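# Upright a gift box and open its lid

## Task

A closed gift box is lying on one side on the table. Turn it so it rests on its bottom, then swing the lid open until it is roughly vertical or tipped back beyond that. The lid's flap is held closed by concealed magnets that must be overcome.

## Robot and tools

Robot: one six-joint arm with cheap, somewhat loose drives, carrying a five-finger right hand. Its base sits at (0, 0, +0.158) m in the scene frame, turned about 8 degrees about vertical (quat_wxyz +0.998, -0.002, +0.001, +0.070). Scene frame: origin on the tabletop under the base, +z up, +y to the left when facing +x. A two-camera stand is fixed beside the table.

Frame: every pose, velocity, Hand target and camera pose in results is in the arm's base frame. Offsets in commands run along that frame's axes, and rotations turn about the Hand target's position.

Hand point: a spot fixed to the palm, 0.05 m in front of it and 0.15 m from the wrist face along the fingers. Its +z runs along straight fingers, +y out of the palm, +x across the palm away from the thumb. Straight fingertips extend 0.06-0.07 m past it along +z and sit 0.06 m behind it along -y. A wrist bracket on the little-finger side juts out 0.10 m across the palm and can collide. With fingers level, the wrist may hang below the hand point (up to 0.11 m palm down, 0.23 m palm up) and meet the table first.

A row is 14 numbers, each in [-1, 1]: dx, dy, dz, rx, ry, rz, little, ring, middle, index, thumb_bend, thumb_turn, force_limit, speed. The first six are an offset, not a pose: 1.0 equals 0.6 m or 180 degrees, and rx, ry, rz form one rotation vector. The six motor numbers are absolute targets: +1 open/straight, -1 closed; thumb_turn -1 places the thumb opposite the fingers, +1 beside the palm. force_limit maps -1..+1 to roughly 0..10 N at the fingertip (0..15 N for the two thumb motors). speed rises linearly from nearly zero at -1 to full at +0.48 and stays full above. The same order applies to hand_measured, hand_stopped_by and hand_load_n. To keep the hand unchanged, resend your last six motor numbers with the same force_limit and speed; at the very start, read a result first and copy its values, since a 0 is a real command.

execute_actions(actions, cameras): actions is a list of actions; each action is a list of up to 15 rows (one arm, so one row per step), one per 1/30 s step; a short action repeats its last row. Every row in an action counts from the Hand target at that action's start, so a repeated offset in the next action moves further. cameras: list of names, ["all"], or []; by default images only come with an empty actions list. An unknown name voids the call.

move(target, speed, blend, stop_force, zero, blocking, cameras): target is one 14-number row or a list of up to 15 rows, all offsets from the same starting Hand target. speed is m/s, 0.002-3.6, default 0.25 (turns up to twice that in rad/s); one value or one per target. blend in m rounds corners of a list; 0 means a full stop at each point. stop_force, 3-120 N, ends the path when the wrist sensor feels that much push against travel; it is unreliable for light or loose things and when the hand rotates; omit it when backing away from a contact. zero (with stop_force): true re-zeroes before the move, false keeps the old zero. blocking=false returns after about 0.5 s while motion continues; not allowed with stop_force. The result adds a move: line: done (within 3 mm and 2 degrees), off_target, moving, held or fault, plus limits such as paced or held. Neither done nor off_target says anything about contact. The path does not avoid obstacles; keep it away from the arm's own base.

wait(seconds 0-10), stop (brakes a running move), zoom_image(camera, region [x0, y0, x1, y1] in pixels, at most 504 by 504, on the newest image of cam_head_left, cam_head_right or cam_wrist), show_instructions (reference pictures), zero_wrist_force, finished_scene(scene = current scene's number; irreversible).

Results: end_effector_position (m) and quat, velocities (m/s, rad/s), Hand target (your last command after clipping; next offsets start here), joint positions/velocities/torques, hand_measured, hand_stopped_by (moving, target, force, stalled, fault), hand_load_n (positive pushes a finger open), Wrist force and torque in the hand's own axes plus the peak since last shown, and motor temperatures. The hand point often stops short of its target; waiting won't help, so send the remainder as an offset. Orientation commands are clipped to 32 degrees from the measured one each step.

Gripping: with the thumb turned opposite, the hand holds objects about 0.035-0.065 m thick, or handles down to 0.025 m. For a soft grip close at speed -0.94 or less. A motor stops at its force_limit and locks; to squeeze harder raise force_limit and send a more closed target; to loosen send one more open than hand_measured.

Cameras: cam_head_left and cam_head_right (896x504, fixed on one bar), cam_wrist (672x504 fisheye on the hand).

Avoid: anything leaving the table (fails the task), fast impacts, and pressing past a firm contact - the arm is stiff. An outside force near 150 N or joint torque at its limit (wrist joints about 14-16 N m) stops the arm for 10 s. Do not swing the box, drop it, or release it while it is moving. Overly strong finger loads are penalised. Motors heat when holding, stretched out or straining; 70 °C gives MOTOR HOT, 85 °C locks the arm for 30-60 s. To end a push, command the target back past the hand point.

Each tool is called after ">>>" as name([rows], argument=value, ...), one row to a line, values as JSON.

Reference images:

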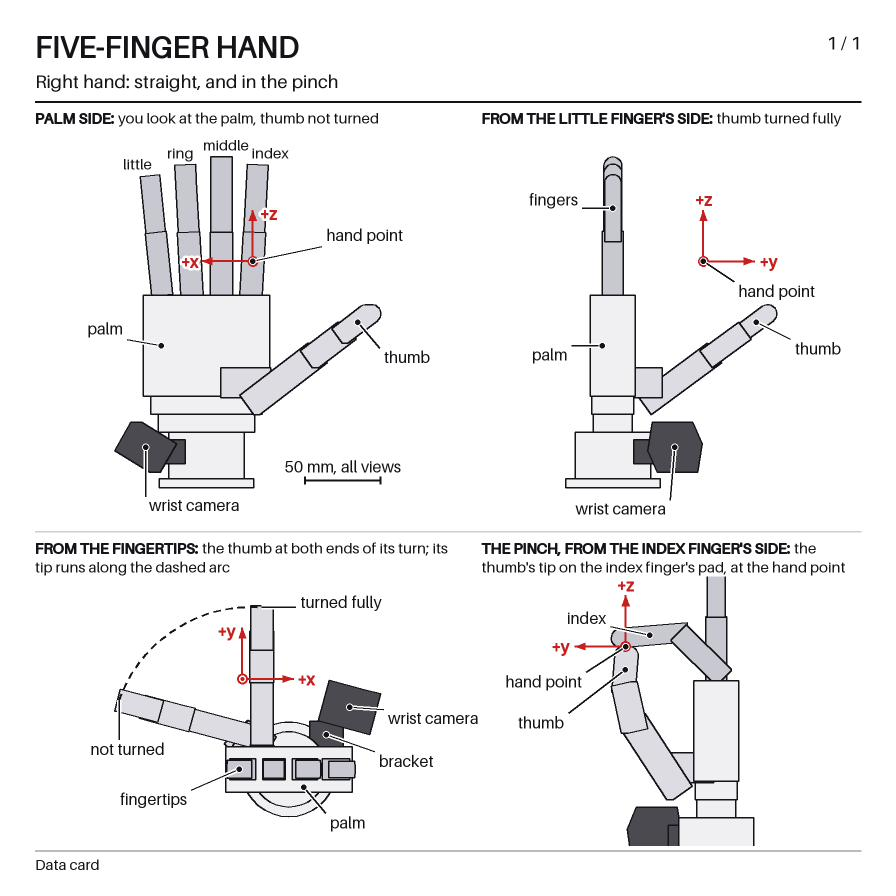

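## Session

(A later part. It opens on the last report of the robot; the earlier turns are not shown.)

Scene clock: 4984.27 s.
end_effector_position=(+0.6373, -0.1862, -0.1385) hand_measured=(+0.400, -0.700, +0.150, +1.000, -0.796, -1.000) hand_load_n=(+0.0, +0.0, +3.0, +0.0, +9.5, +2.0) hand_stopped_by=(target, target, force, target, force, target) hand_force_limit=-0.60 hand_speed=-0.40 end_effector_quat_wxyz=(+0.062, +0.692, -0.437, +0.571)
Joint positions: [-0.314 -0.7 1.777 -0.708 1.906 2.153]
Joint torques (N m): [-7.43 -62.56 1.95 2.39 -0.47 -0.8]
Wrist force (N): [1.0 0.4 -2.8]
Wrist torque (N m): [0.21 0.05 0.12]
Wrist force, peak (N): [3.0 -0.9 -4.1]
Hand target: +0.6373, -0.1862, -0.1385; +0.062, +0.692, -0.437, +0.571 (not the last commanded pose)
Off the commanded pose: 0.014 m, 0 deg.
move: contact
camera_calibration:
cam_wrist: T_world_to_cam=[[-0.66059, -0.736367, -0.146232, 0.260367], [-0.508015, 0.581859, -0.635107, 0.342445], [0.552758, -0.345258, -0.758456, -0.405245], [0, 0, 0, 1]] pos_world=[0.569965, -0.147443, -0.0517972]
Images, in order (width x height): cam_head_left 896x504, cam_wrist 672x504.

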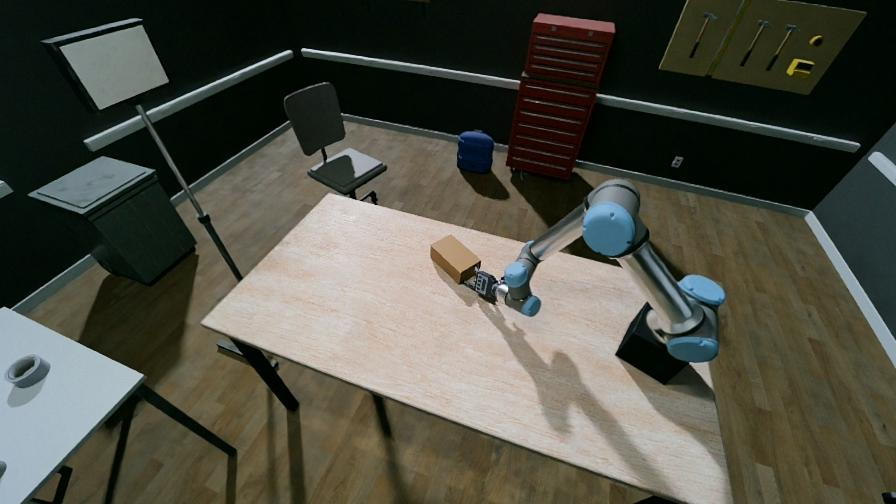

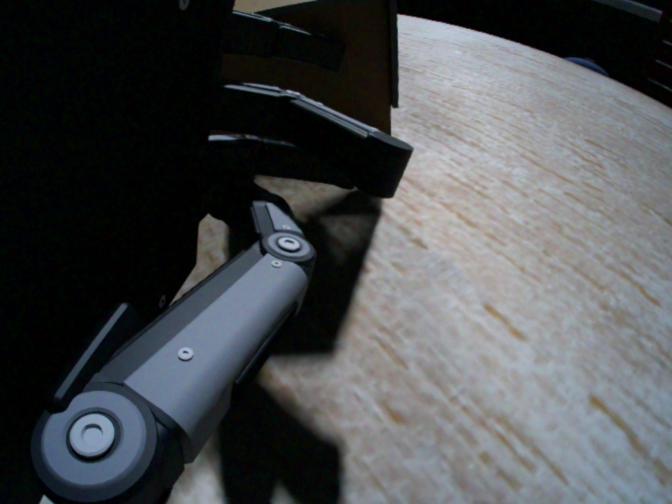

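>>> move(target=[-0.0369,0.00715,0.002,0,0,0,0.4,-0.7,0.15,1,-1,-1,-0.6,-0.4], speed=0.06)

>>> move(target=[0.0332,-0.02787,0,0,0,0,0.4,-0.7,0.15,1,-1,-1,-0.6,-0.4], speed=0.012, stop_force=4)

>>> move(target=[0,0,-0.025,0,0,0,0.4,-0.7,0.15,1,-1,-1,-0.6,-0.4], speed=0.005, stop_force=3, cameras=["cam_wrist","cam_head_left"])

>>> zoom_image(camera="cam_wrist", region=[200, 0, 400, 150])

>>> zoom_image(camera="cam_head_left", region=[430, 230, 530, 310])

Scene clock: 5002.80 s.
end_effector_position=(+0.6152, -0.1820, -0.1373) hand_measured=(+0.400, -0.700, +0.150, +1.000, -0.796, -1.000) hand_load_n=(+0.0, +0.0, +2.5, +0.0, +9.5, +2.0) hand_stopped_by=(target, target, force, target, force, target) hand_force_limit=-0.60 hand_speed=-0.40 end_effector_quat_wxyz=(+0.062, +0.692, -0.437, +0.571)
Joint positions: [-0.32 -0.728 1.85 -0.753 1.9 2.151]
Joint torques (N m): [-8.2 -61.52 3.24 -3.15 -0.65 -0.76]
Wrist force (N): [0.1 0.9 0.2]
Wrist torque (N m): [0.03 -0.12 0.03]
Wrist force, peak (N): [1.8 -0.2 -3.6]
Hand target: +0.6151, -0.1819, -0.1373; +0.062, +0.692, -0.437, +0.571
Off the commanded pose: 0.000 m, 0 deg.
move: done

Scene clock: 5005.87 s.
end_effector_position=(+0.6351, -0.1987, -0.1373) hand_measured=(+0.400, -0.700, +0.150, +1.000, -0.796, -1.000) hand_load_n=(+0.0, +0.0, +2.5, +0.0, +9.5, +2.0) hand_stopped_by=(target, target, force, target, force, target) hand_force_limit=-0.60 hand_speed=-0.40 end_effector_quat_wxyz=(+0.062, +0.692, -0.437, +0.571)
Joint positions: [-0.34 -0.705 1.784 -0.713 1.881 2.143]
Joint torques (N m): [-8.47 -23.5 -22.16 2.37 -0.78 -0.8]
Wrist force (N): [0.1 0.6 -1.3]
Wrist torque (N m): [0.10 -0.07 0.04]
Wrist force, peak (N): [0.2 0.7 -1.5]
Hand target: +0.6351, -0.1987, -0.1373; +0.062, +0.692, -0.437, +0.571
Off the commanded pose: 0.000 m, 0 deg.
move: done

Scene clock: 5007.47 s.
end_effector_position=(+0.6351, -0.1987, -0.1386) hand_measured=(+0.400, -0.700, +0.150, +1.000, -0.796, -1.000) hand_load_n=(+0.0, +0.0, +2.5, +0.0, +9.5, +2.0) hand_stopped_by=(target, target, force, target, force, target) hand_force_limit=-0.60 hand_speed=-0.40 end_effector_quat_wxyz=(+0.062, +0.692, -0.437, +0.571)
Joint positions: [-0.34 -0.702 1.783 -0.715 1.881 2.143]
Joint torques (N m): [-7.34 -62.13 2.14 2.53 -0.72 -0.74]
Wrist force (N): [1.5 0.1 -3.3]
Wrist torque (N m): [0.21 0.03 0.13]
Wrist force, peak (N): [3.0 -1.1 -4.7]
Hand target: +0.6351, -0.1987, -0.1387; +0.062, +0.692, -0.437, +0.571 (not the last commanded pose)
Off the commanded pose: 0.014 m, 0 deg.
move: contact
camera_calibration:
cam_wrist: T_world_to_cam=[[-0.660624, -0.736329, -0.146272, 0.249725], [-0.507971, 0.581908, -0.635097, 0.348411], [0.552757, -0.345258, -0.758456, -0.40833], [0, 0, 0, 1]] pos_world=[0.567665, -0.159843, -0.0518973]
Images, in order (width x height): cam_head_left 896x504, cam_wrist 672x504.

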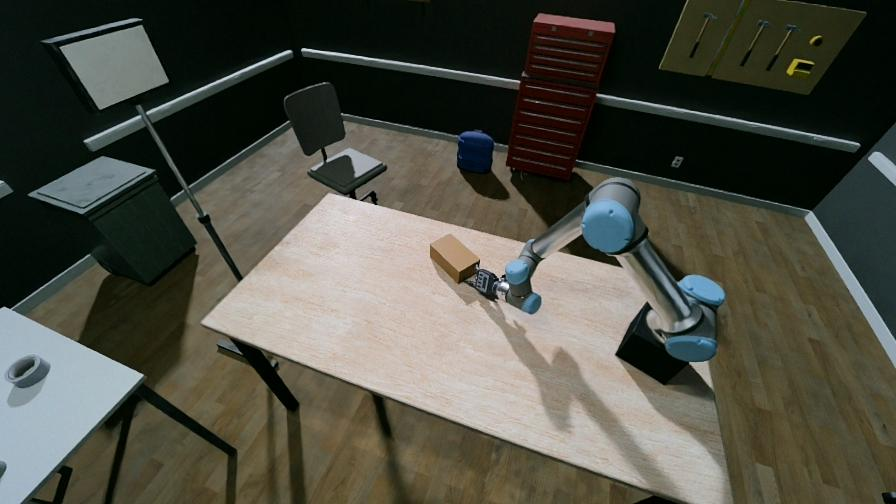

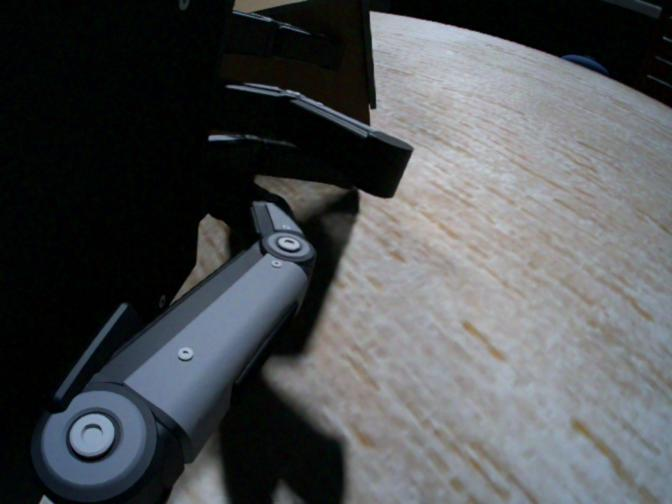

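Scaled by 2.520 from the camera's 672x504 image, which has a finer 960x720 frame.

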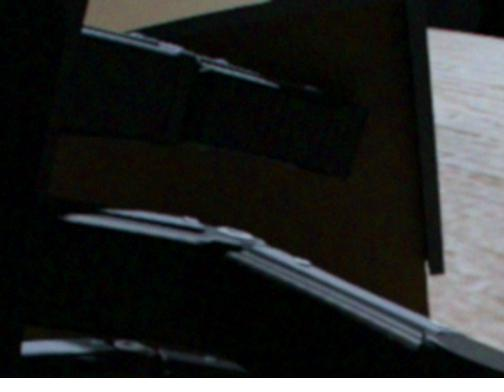

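Scaled by 5.040 from the camera's 896x504 image, which has a finer 1280x720 frame.

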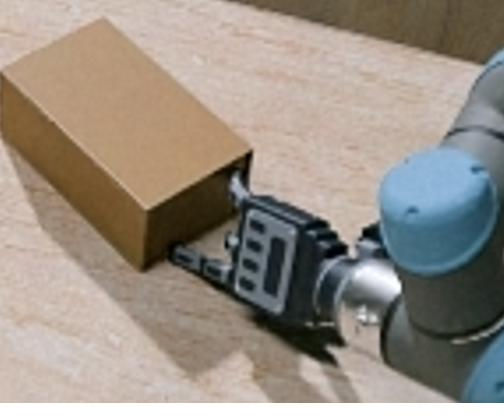

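>>> move([
  [-0.01121,-0.02505,0.0117,-0.07347,0.02666,0.02371,0.4,-0.7,0.15,1,-1,-1,-0.6,-0.4],
  [-0.02015,-0.04667,0.0277,-0.12854,0.06039,0.04225,0.4,-0.7,0.15,1,-1,-1,-0.6,-0.4],
  [-0.02945,-0.07268,0.05368,-0.19305,0.10806,0.0653,0.4,-0.7,0.15,1,-1,-1,-0.6,-0.4],
], speed=0.05, blend=0.004, cameras=["cam_head_left","cam_head_right"])

>>> zoom_image(camera="cam_head_left", region=[430, 230, 530, 310])

>>> zoom_image(camera="cam_head_right", region=[510, 230, 610, 310])

Scene clock: 5025.67 s.
end_effector_position=(+0.6174, -0.2423, -0.1065) hand_measured=(+0.400, -0.700, +0.150, +1.000, -0.796, -1.000) hand_load_n=(+0.0, +0.0, +3.0, +0.5, +9.5, +2.0) hand_stopped_by=(target, target, force, target, force, target) hand_force_limit=-0.60 hand_speed=-0.40 end_effector_quat_wxyz=(+0.278, +0.768, -0.160, +0.555)
Joint positions: [-0.374 -0.671 1.866 -0.953 1.86 1.381]
Joint torques (N m): [-9.45 -21.14 5.59 -2.16 -0.1 -1.34]
Wrist force (N): [3.1 -2.2 -0.8]
Wrist torque (N m): [-0.04 0.29 0.33]
Wrist force, peak (N): [3.2 -4.4 -5.9]
Hand target: +0.6174, -0.2423, -0.1065; +0.278, +0.768, -0.160, +0.555
Off the commanded pose: 0.000 m, 0 deg.
move: done
Images, in order (width x height): cam_head_left 896x504, cam_head_right 896x504.

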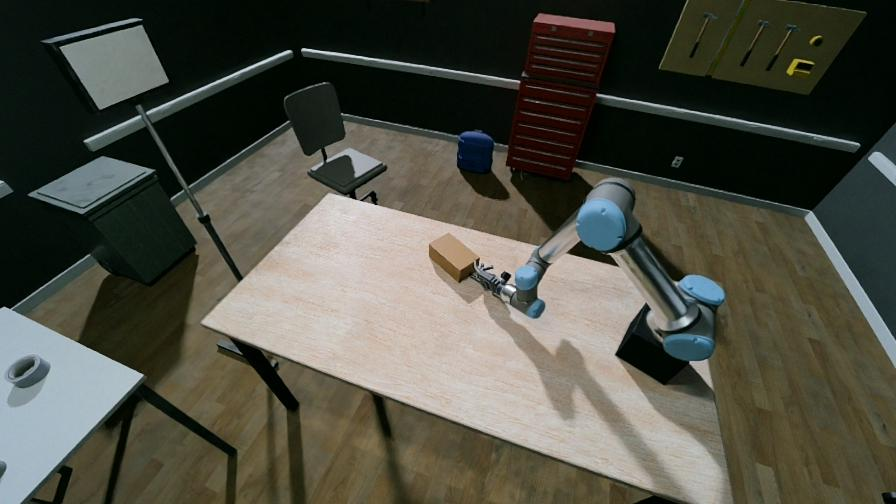

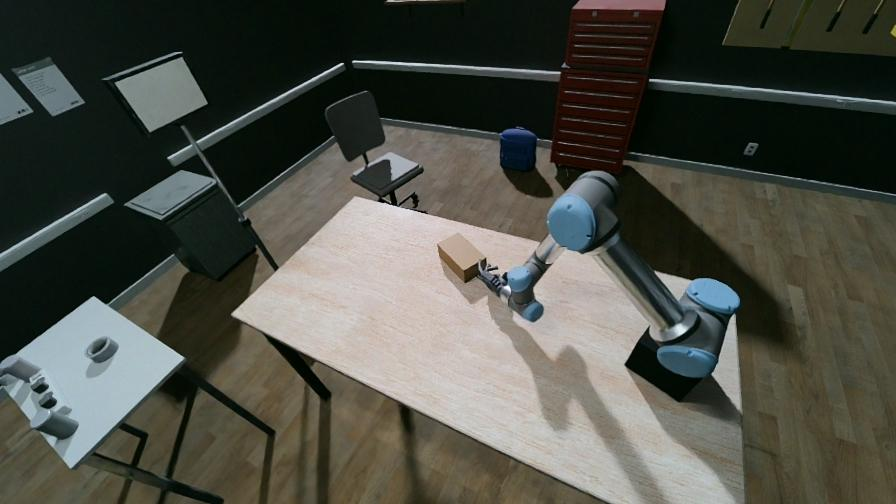

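Scaled by 5.040 from the camera's 896x504 image, which has a finer 1280x720 frame.

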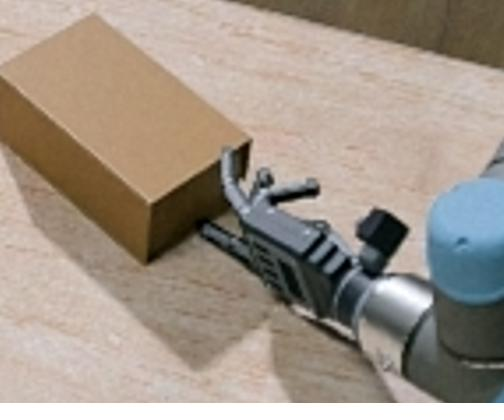

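Scaled by 5.040 from the camera's 896x504 image, which has a finer 1280x720 frame.

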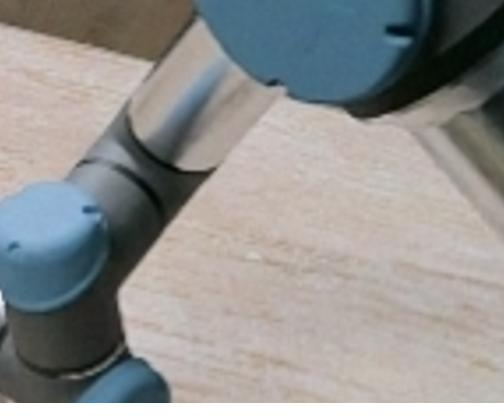

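>>> move([
  [-0.0457,0.0364,0.01,0,0,0,0.4,-0.7,0.15,1,-1,-1,-0.6,-0.4],
  [-0.0073,0.1035,-0.0433,0.19305,-0.10806,-0.0653,0.4,-0.7,0.15,1,-1,-1,-0.6,-0.4],
], speed=0.15, blend=0.01, cameras=["cam_wrist","cam_head_left"])

>>> zoom_image(camera="cam_wrist", region=[200, 0, 400, 150])

>>> zoom_image(camera="cam_head_left", region=[430, 230, 530, 310])

Scene clock: 5231.70 s.
end_effector_position=(+0.6130, -0.1802, -0.1324) hand_measured=(+0.400, -0.700, +0.150, +1.000, -0.796, -1.000) hand_load_n=(+0.0, +0.0, +3.0, +0.0, +9.5, +2.0) hand_stopped_by=(target, target, force, target, force, target) hand_force_limit=-0.60 hand_speed=-0.40 end_effector_quat_wxyz=(+0.062, +0.692, -0.437, +0.571)
Joint positions: [-0.318 -0.741 1.859 -0.749 1.902 2.152]
Joint torques (N m): [-5.8 -61.44 -21.56 2.67 -0.48 1.86]
Wrist force (N): [-0.3 0.8 0.2]
Wrist torque (N m): [0.01 -0.07 0.02]
Wrist force, peak (N): [3.9 -2.4 -0.8]
Hand target: +0.6130, -0.1802, -0.1324; +0.062, +0.692, -0.437, +0.571
Off the commanded pose: 0.000 m, 0 deg.
move: done
camera_calibration:
cam_wrist: T_world_to_cam=[[-0.660553, -0.736428, -0.146094, 0.249676], [-0.508136, 0.581773, -0.635089, 0.33048], [0.552691, -0.345274, -0.758498, -0.385047], [0, 0, 0, 1]] pos_world=[0.545665, -0.141343, -0.0456968]
Images, in order (width x height): cam_head_left 896x504, cam_wrist 672x504.

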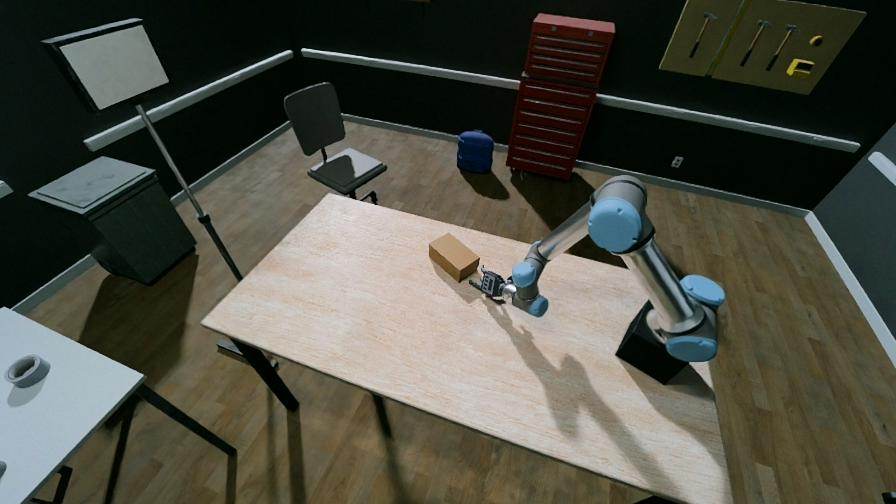

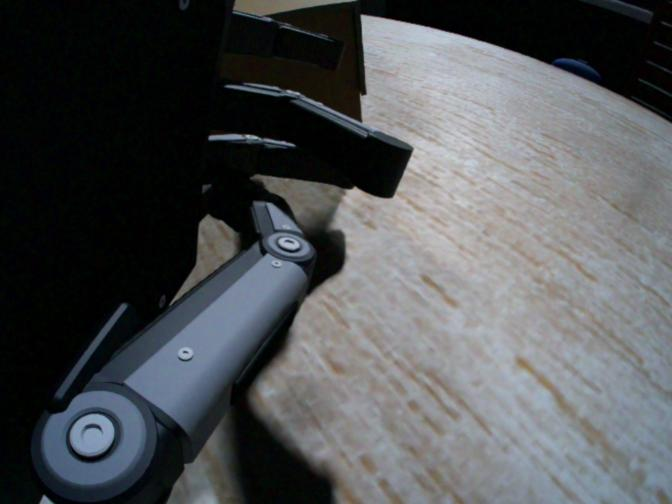

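Scaled by 2.520 from the camera's 672x504 image, which has a finer 960x720 frame.

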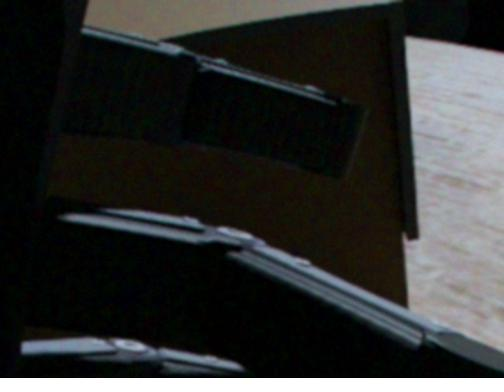

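Scaled by 5.040 from the camera's 896x504 image, which has a finer 1280x720 frame.

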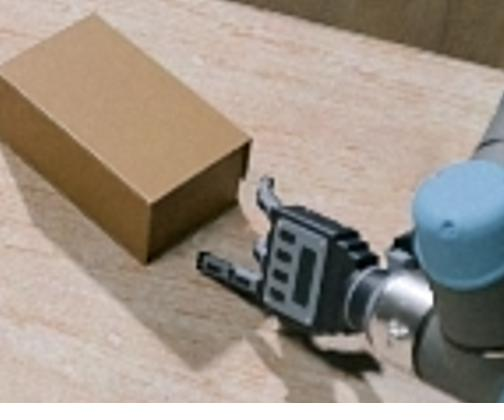

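>>> move(target=[0.046,-0.0386,-0.0073,0,0,0,0.4,-0.7,0.15,1,-1,-1,-0.6,-0.4], speed=0.015, stop_force=4)

>>> move(target=[0,0,-0.025,0,0,0,0.4,-0.7,0.15,1,-1,-1,-0.6,-0.4], speed=0.005, stop_force=3, cameras=["cam_wrist","cam_head_left"])

>>> zoom_image(camera="cam_wrist", region=[200, 0, 400, 150])

Scene clock: 5247.43 s.
end_effector_position=(+0.6406, -0.2033, -0.1368) hand_measured=(+0.400, -0.700, +0.150, +1.000, -0.796, -1.000) hand_load_n=(+0.0, +0.0, +3.0, +0.5, +9.5, +1.5) hand_stopped_by=(target, target, force, target, force, target) hand_force_limit=-0.60 hand_speed=-0.40 end_effector_quat_wxyz=(+0.062, +0.692, -0.437, +0.571)
Joint positions: [-0.345 -0.699 1.765 -0.701 1.876 2.141]
Joint torques (N m): [-7.8 -24.03 -22.8 2.35 -0.6 -0.72]
Wrist force (N): [-0.1 0.6 -1.5]
Wrist torque (N m): [0.15 -0.08 0.04]
Wrist force, peak (N): [0.6 0.1 -1.9]
Hand target: +0.6406, -0.2033, -0.1368; +0.062, +0.692, -0.437, +0.571
Off the commanded pose: 0.000 m, 0 deg.
move: done

Scene clock: 5249.10 s.
end_effector_position=(+0.6407, -0.2034, -0.1384) hand_measured=(+0.400, -0.700, +0.150, +1.000, -0.796, -1.000) hand_load_n=(+0.0, +0.0, +3.0, +0.0, +9.5, +2.0) hand_stopped_by=(target, target, force, target, force, target) hand_force_limit=-0.60 hand_speed=-0.40 end_effector_quat_wxyz=(+0.062, +0.692, -0.437, +0.571)
Joint positions: [-0.345 -0.695 1.765 -0.704 1.876 2.141]
Joint torques (N m): [-6.78 -63.62 2.26 2.57 -0.54 -0.63]
Wrist force (N): [2.1 -0.4 -3.6]
Wrist torque (N m): [0.20 0.09 0.13]
Wrist force, peak (N): [3.7 -1.1 -4.8]
Hand target: +0.6406, -0.2033, -0.1385; +0.062, +0.692, -0.437, +0.571 (not the last commanded pose)
Off the commanded pose: 0.013 m, 0 deg.
move: contact
camera_calibration:
cam_wrist: T_world_to_cam=[[-0.660624, -0.736329, -0.146272, 0.249993], [-0.507971, 0.581908, -0.635097, 0.354118], [0.552757, -0.345258, -0.758456, -0.412896], [0, 0, 0, 1]] pos_world=[0.573265, -0.164543, -0.0516973]
Images, in order (width x height): cam_head_left 896x504, cam_wrist 672x504.

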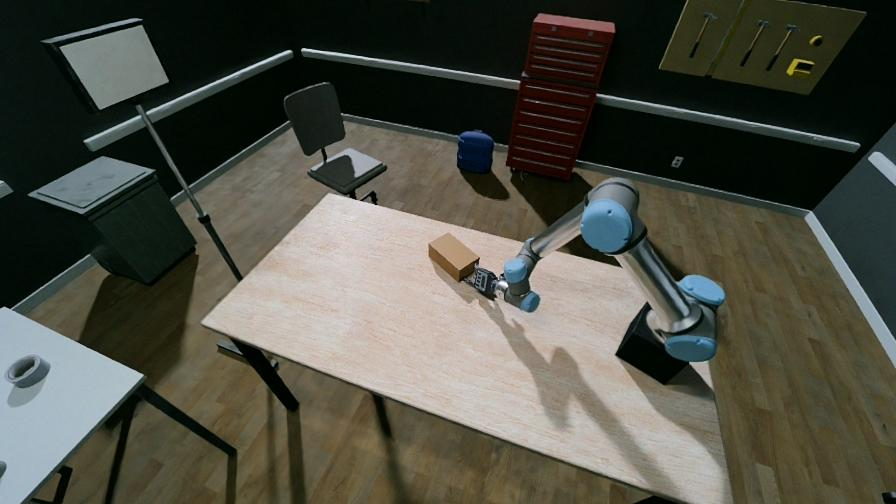

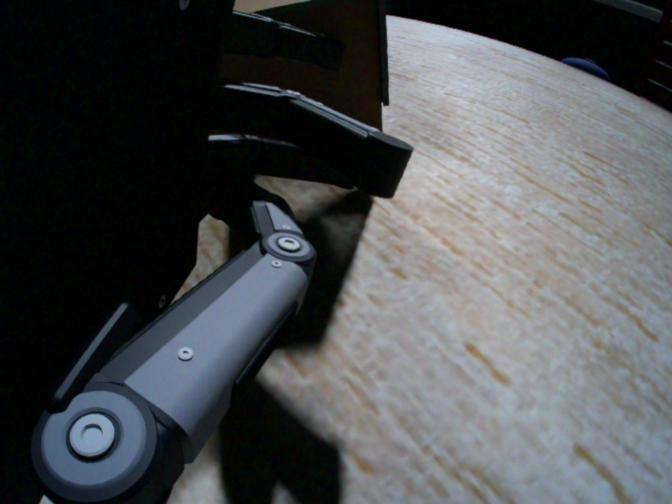

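Scaled by 2.520 from the camera's 672x504 image, which has a finer 960x720 frame.

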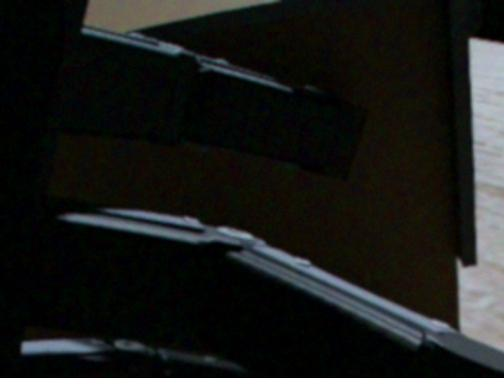

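>>> move(target=[-0.004,-0.001,0.0029,0,0,0,0.4,-0.7,0.15,1,-1,-1,-0.6,-0.4], speed=0.02)

>>> move(target=[0.0158,-0.0172,0,0,0,0,0.4,-0.7,0.15,1,-1,-1,-0.6,-0.4], speed=0.015, stop_force=4, zero=false)

>>> move(target=[0,0,-0.025,0,0,0,0.4,-0.7,0.15,1,-1,-1,-0.6,-0.4], speed=0.005, stop_force=3, cameras=["cam_wrist","cam_head_left"])

>>> zoom_image(camera="cam_wrist", region=[200, 0, 400, 150])

Scene clock: 5260.27 s.
end_effector_position=(+0.6383, -0.2039, -0.1368) hand_measured=(+0.400, -0.700, +0.150, +1.000, -0.796, -1.000) hand_load_n=(+0.0, +0.0, +3.0, +0.0, +10.0, +2.0) hand_stopped_by=(target, target, force, target, force, target) hand_force_limit=-0.60 hand_speed=-0.40 end_effector_quat_wxyz=(+0.062, +0.692, -0.437, +0.571)
Joint positions: [-0.348 -0.702 1.773 -0.706 1.874 2.14]
Joint torques (N m): [-7.62 -64.35 1.11 -3.04 -0.71 -0.85]
Wrist force (N): [0.0 1.0 0.2]
Wrist torque (N m): [0.02 -0.10 0.04]
Wrist force, peak (N): [2.5 -0.4 -3.7]
Hand target: +0.6382, -0.2039, -0.1367; +0.062, +0.692, -0.437, +0.571
Off the commanded pose: 0.000 m, 0 deg.
move: done

Scene clock: 5262.10 s.
end_effector_position=(+0.6477, -0.2143, -0.1367) hand_measured=(+0.400, -0.700, +0.150, +1.000, -0.796, -1.000) hand_load_n=(+0.0, +0.0, +2.5, +0.0, +9.5, +2.0) hand_stopped_by=(target, target, force, target, force, target) hand_force_limit=-0.60 hand_speed=-0.40 end_effector_quat_wxyz=(+0.062, +0.692, -0.437, +0.571)
Joint positions: [-0.362 -0.69 1.74 -0.686 1.861 2.135]
Joint torques (N m): [-8.42 -24.07 -22.16 2.53 -0.69 -0.88]
Wrist force (N): [0.3 0.2 -1.6]
Wrist torque (N m): [0.12 -0.03 0.04]
Wrist force, peak (N): [0.5 0.0 -1.8]
Hand target: +0.6477, -0.2143, -0.1367; +0.062, +0.692, -0.437, +0.571
Off the commanded pose: 0.000 m, 0 deg.
move: done

Scene clock: 5263.73 s.
end_effector_position=(+0.6477, -0.2143, -0.1382) hand_measured=(+0.400, -0.700, +0.150, +1.000, -0.796, -1.000) hand_load_n=(+0.0, +0.0, +2.5, +0.0, +9.5, +2.0) hand_stopped_by=(target, target, force, target, force, target) hand_force_limit=-0.60 hand_speed=-0.40 end_effector_quat_wxyz=(+0.062, +0.692, -0.437, +0.571)
Joint positions: [-0.362 -0.687 1.739 -0.689 1.861 2.135]
Joint torques (N m): [-7.33 -64.23 1.89 2.27 -0.61 -0.65]
Wrist force (N): [1.3 0.6 -2.5]
Wrist torque (N m): [0.22 0.00 0.12]
Wrist force, peak (N): [2.6 -0.7 -3.4]
Hand target: +0.6477, -0.2143, -0.1382; +0.062, +0.692, -0.437, +0.571 (not the last commanded pose)
Off the commanded pose: 0.014 m, 0 deg.
move: contact
camera_calibration:
cam_wrist: T_world_to_cam=[[-0.660624, -0.736329, -0.146272, 0.246702], [-0.507971, 0.581908, -0.635097, 0.364258], [0.552757, -0.345258, -0.758456, -0.420357], [0, 0, 0, 1]] pos_world=[0.580365, -0.175443, -0.0513973]
Images, in order (width x height): cam_head_left 896x504, cam_wrist 672x504.

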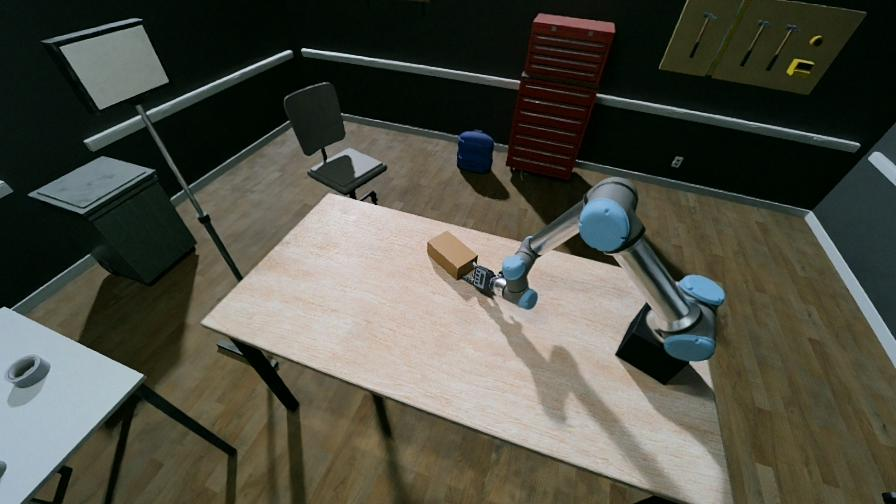

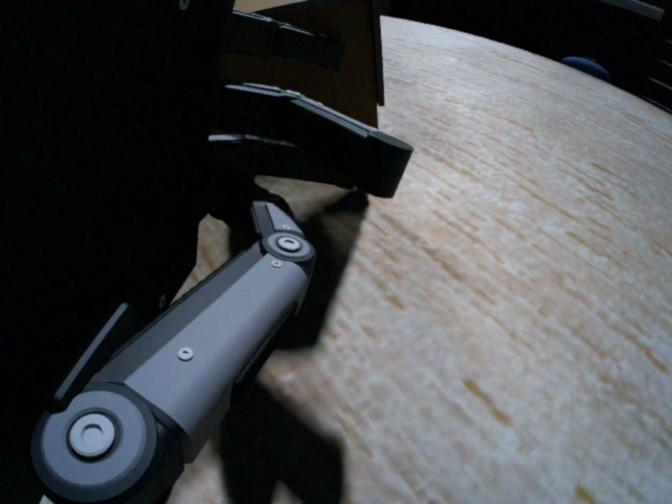

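Scaled by 2.520 from the camera's 672x504 image, which has a finer 960x720 frame.

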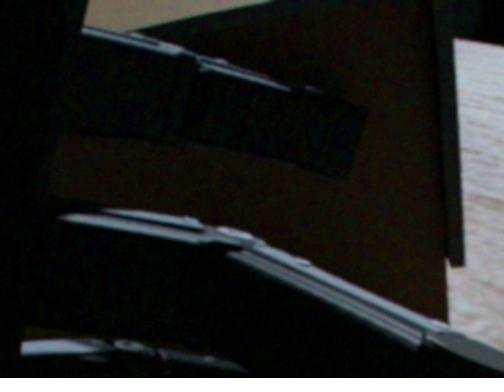

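>>> move([
  [-0.01056,-0.02559,0.0175,-0.0608,0.0413,0.0260,0.4,-0.7,0.15,1,-1,-1,-0.6,-0.4],
  [-0.01999,-0.04681,0.03327,-0.1156,0.0745,0.0464,0.4,-0.7,0.15,1,-1,-1,-0.6,-0.4],
  [-0.0301,-0.0722,0.05767,-0.1828,0.1183,0.0704,0.4,-0.7,0.15,1,-1,-1,-0.6,-0.4],
], speed=0.05, blend=0.004, cameras=["cam_head_left","cam_head_right"])

>>> zoom_image(camera="cam_head_left", region=[430, 230, 530, 310])

>>> zoom_image(camera="cam_head_right", region=[420, 220, 520, 300])

Scene clock: 5284.97 s.
end_effector_position=(+0.6297, -0.2576, -0.1036) hand_measured=(+0.400, -0.700, +0.150, +1.000, -0.796, -1.000) hand_load_n=(+1.0, +0.0, +2.5, +0.5, +9.5, +2.0) hand_stopped_by=(target, target, force, target, force, target) hand_force_limit=-0.60 hand_speed=-0.40 end_effector_quat_wxyz=(+0.270, +0.782, -0.163, +0.538)
Joint positions: [-0.397 -0.678 1.807 -0.839 1.834 1.388]
Joint torques (N m): [-10.35 -22.36 4.29 -2.04 0.12 -1.78]
Wrist force (N): [3.4 -3.4 -0.8]
Wrist torque (N m): [0.03 0.18 0.38]
Wrist force, peak (N): [2.5 -4.3 -5.2]
Hand target: +0.6296, -0.2576, -0.1036; +0.270, +0.782, -0.163, +0.538
Off the commanded pose: 0.000 m, 0 deg.
move: done
Images, in order (width x height): cam_head_left 896x504, cam_head_right 896x504.

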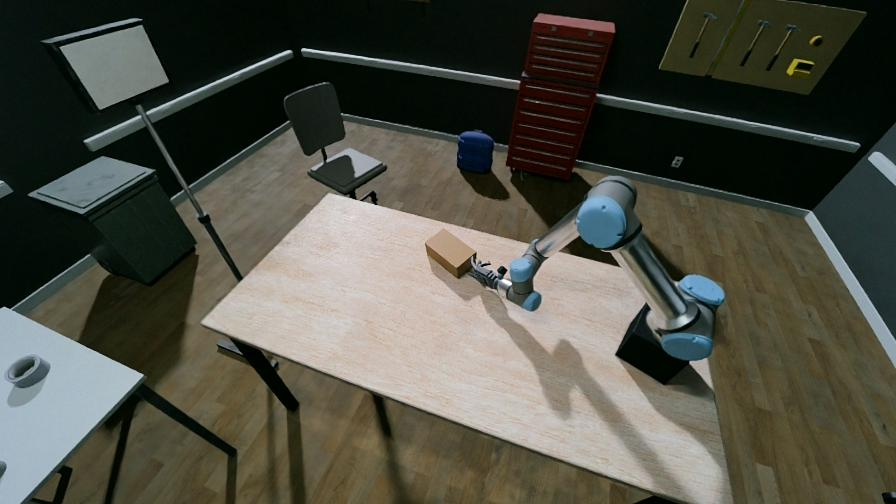

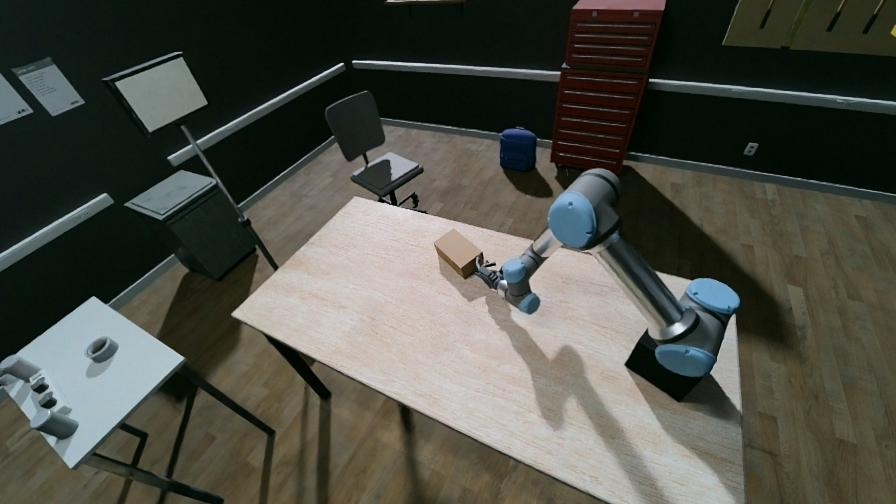

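Scaled by 5.040 from the camera's 896x504 image, which has a finer 1280x720 frame.

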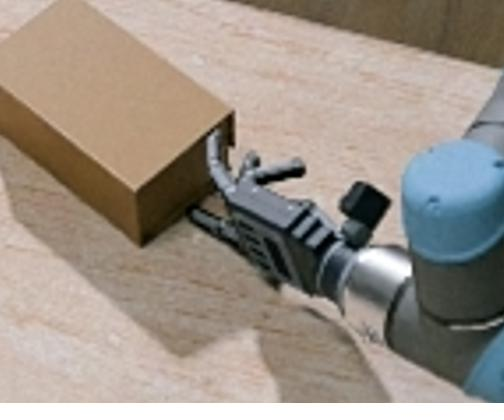

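Scaled by 5.040 from the camera's 896x504 image, which has a finer 1280x720 frame.

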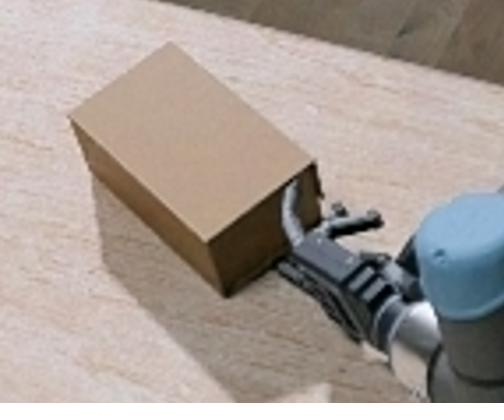

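>>> move(target=[-0.0075,-0.02588,0.02917,-0.06382,0.06487,0.02761,0.4,-0.7,0.15,1,-1,-1,-0.6,-0.4], speed=0.03, cameras=["cam_head_left","cam_head_right"])

>>> zoom_image(camera="cam_head_left", region=[430, 230, 530, 310])

>>> zoom_image(camera="cam_head_right", region=[420, 220, 520, 300])

Scene clock: 5352.70 s.
end_effector_position=(+0.6252, -0.2731, -0.0861) hand_measured=(+0.400, -0.700, +0.150, +1.000, -0.796, -1.000) hand_load_n=(+0.0, +0.0, +3.0, +0.0, +9.5, +2.0) hand_stopped_by=(target, target, force, target, force, target) hand_force_limit=-0.60 hand_speed=-0.40 end_effector_quat_wxyz=(+0.338, +0.808, -0.046, +0.481)
Joint positions: [-0.426 -0.692 1.814 -0.798 1.803 1.091]
Joint torques (N m): [-8.48 -62.15 4.33 2.64 -0.42 -1.56]
Wrist force (N): [1.2 -0.2 0.4]
Wrist torque (N m): [-0.07 0.10 0.22]
Wrist force, peak (N): [3.7 -3.7 -1.7]
Hand target: +0.6251, -0.2731, -0.0861; +0.338, +0.808, -0.046, +0.481
Off the commanded pose: 0.000 m, 0 deg.
move: done
Images, in order (width x height): cam_head_left 896x504, cam_head_right 896x504.

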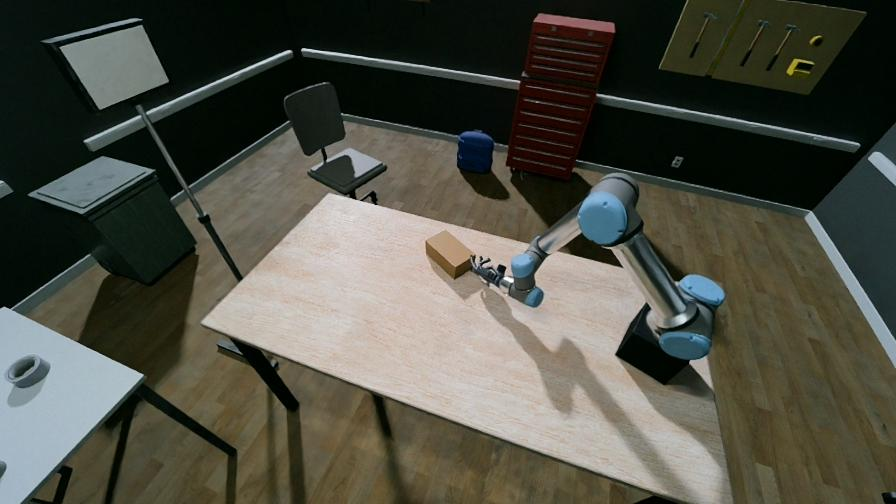

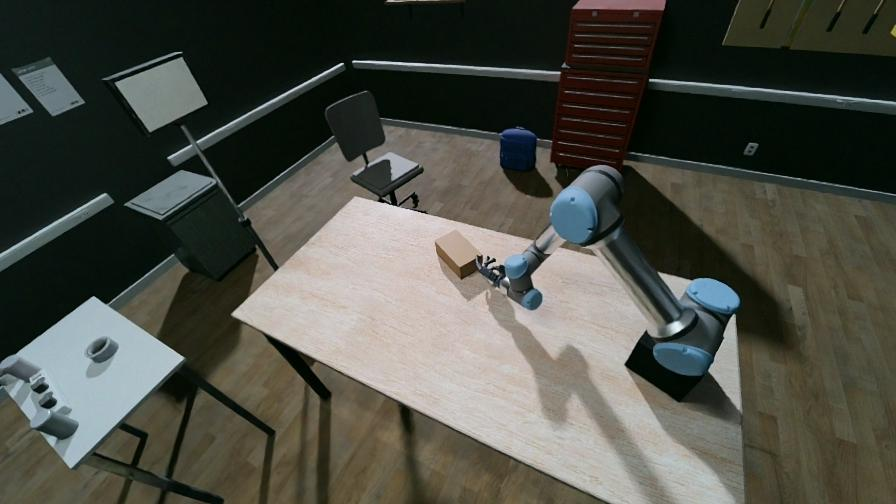

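Scaled by 5.040 from the camera's 896x504 image, which has a finer 1280x720 frame.

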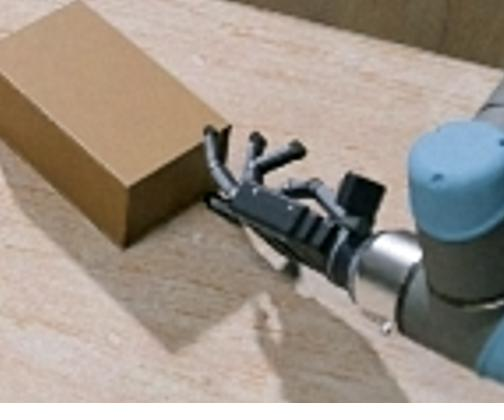

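Scaled by 5.040 from the camera's 896x504 image, which has a finer 1280x720 frame.

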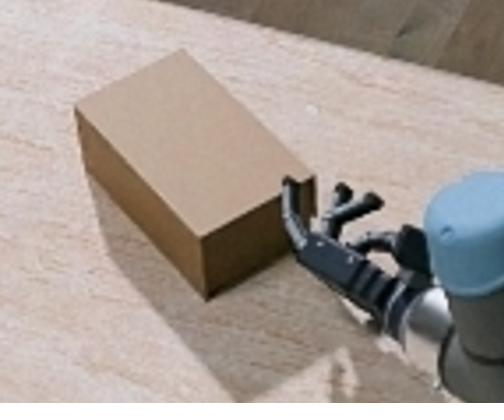

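>>> move([
  [-0.0457,0.0363,0.0167,0,0,0,0.4,-0.7,0.15,1,-1,-1,-0.6,-0.4],
  [0.0082,0.1142,-0.0820,0.24475,-0.18173,-0.1049,0.4,-0.7,0.15,1,-1,-1,-0.6,-0.4],
], speed=0.15, blend=0.01)

>>> move(target=[0.047,-0.0394,-0.0025,0,0,0,0.4,-0.7,0.15,1,-1,-1,-0.6,-0.4], speed=0.015, stop_force=4, cameras=["cam_wrist","cam_head_left"])

>>> zoom_image(camera="cam_wrist", region=[200, 0, 400, 150])

>>> zoom_image(camera="cam_head_left", region=[430, 230, 530, 310])

Scene clock: 5572.83 s.
end_effector_position=(+0.6301, -0.2046, -0.1353) hand_measured=(+0.400, -0.700, +0.150, +1.000, -0.796, -1.000) hand_load_n=(+0.0, +0.0, +3.0, +0.0, +9.5, +2.0) hand_stopped_by=(target, target, force, target, force, target) hand_force_limit=-0.60 hand_speed=-0.40 end_effector_quat_wxyz=(+0.062, +0.692, -0.437, +0.571)
Joint positions: [-0.356 -0.715 1.8 -0.721 1.867 2.137]
Joint torques (N m): [-5.47 -24.35 -22.05 2.38 -0.25 1.44]
Wrist force (N): [-0.4 0.8 0.4]
Wrist torque (N m): [-0.02 -0.06 0.01]
Wrist force, peak (N): [-1.3 1.6 0.9]
Hand target: +0.6301, -0.2046, -0.1353; +0.062, +0.692, -0.437, +0.571
Off the commanded pose: 0.000 m, 0 deg.
move: done

Scene clock: 5576.17 s.
end_effector_position=(+0.6583, -0.2282, -0.1368) hand_measured=(+0.400, -0.700, +0.150, +1.000, -0.796, -1.000) hand_load_n=(+0.0, +0.0, +2.5, +0.0, +10.0, +2.0) hand_stopped_by=(target, target, force, target, force, target) hand_force_limit=-0.60 hand_speed=-0.40 end_effector_quat_wxyz=(+0.062, +0.692, -0.437, +0.571)
Joint positions: [-0.38 -0.675 1.7 -0.663 1.844 2.128]
Joint torques (N m): [-7.92 -24.9 -23.81 2.42 -0.71 -0.81]
Wrist force (N): [0.4 0.4 -2.1]
Wrist torque (N m): [0.14 -0.02 0.03]
Wrist force, peak (N): [0.6 0.2 -2.2]
Hand target: +0.6583, -0.2282, -0.1368; +0.062, +0.692, -0.437, +0.571
Off the commanded pose: 0.000 m, 0 deg.
move: done
camera_calibration:
cam_wrist: T_world_to_cam=[[-0.660603, -0.736374, -0.146143, 0.243519], [-0.508174, 0.581898, -0.634944, 0.378753], [0.552597, -0.34518, -0.758609, -0.42983], [0, 0, 0, 1]] pos_world=[0.590865, -0.189443, -0.0499967]
Images, in order (width x height): cam_head_left 896x504, cam_wrist 672x504.

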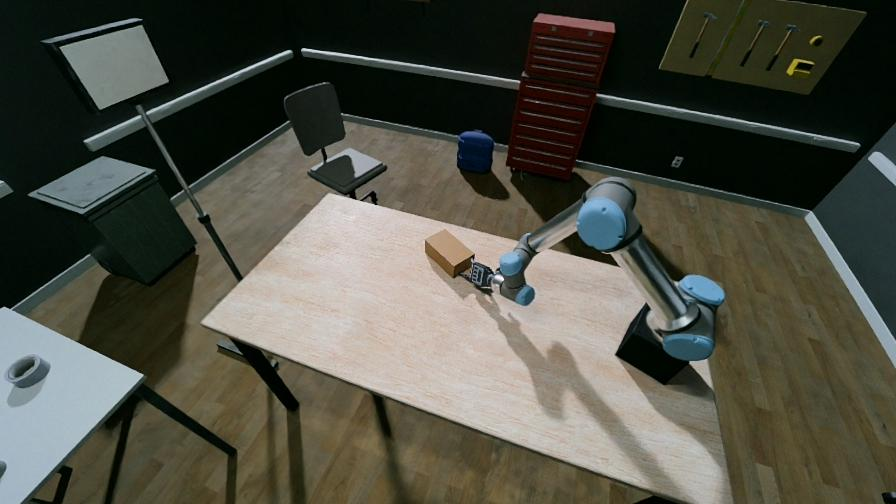

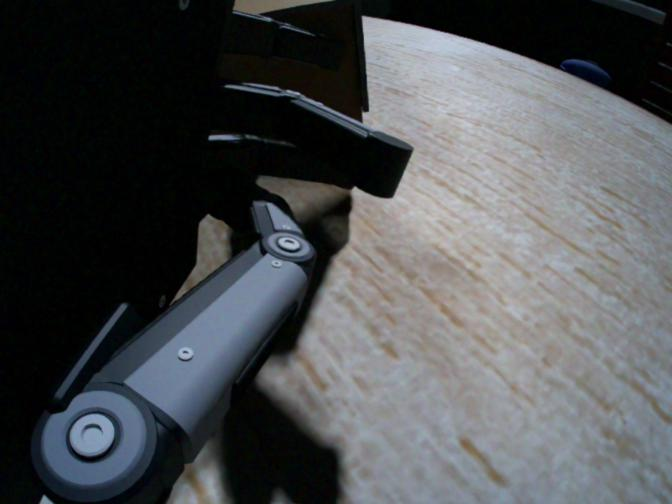

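Scaled by 2.520 from the camera's 672x504 image, which has a finer 960x720 frame.

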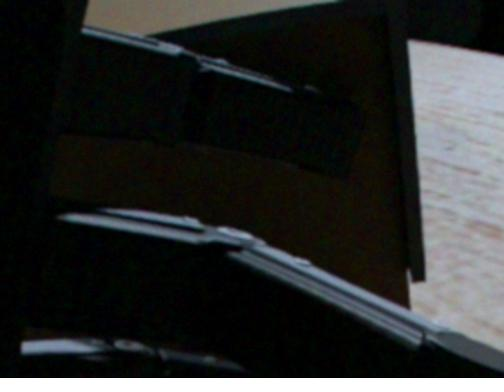

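Scaled by 5.040 from the camera's 896x504 image, which has a finer 1280x720 frame.

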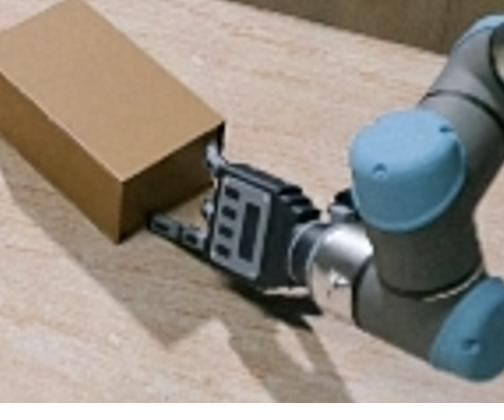

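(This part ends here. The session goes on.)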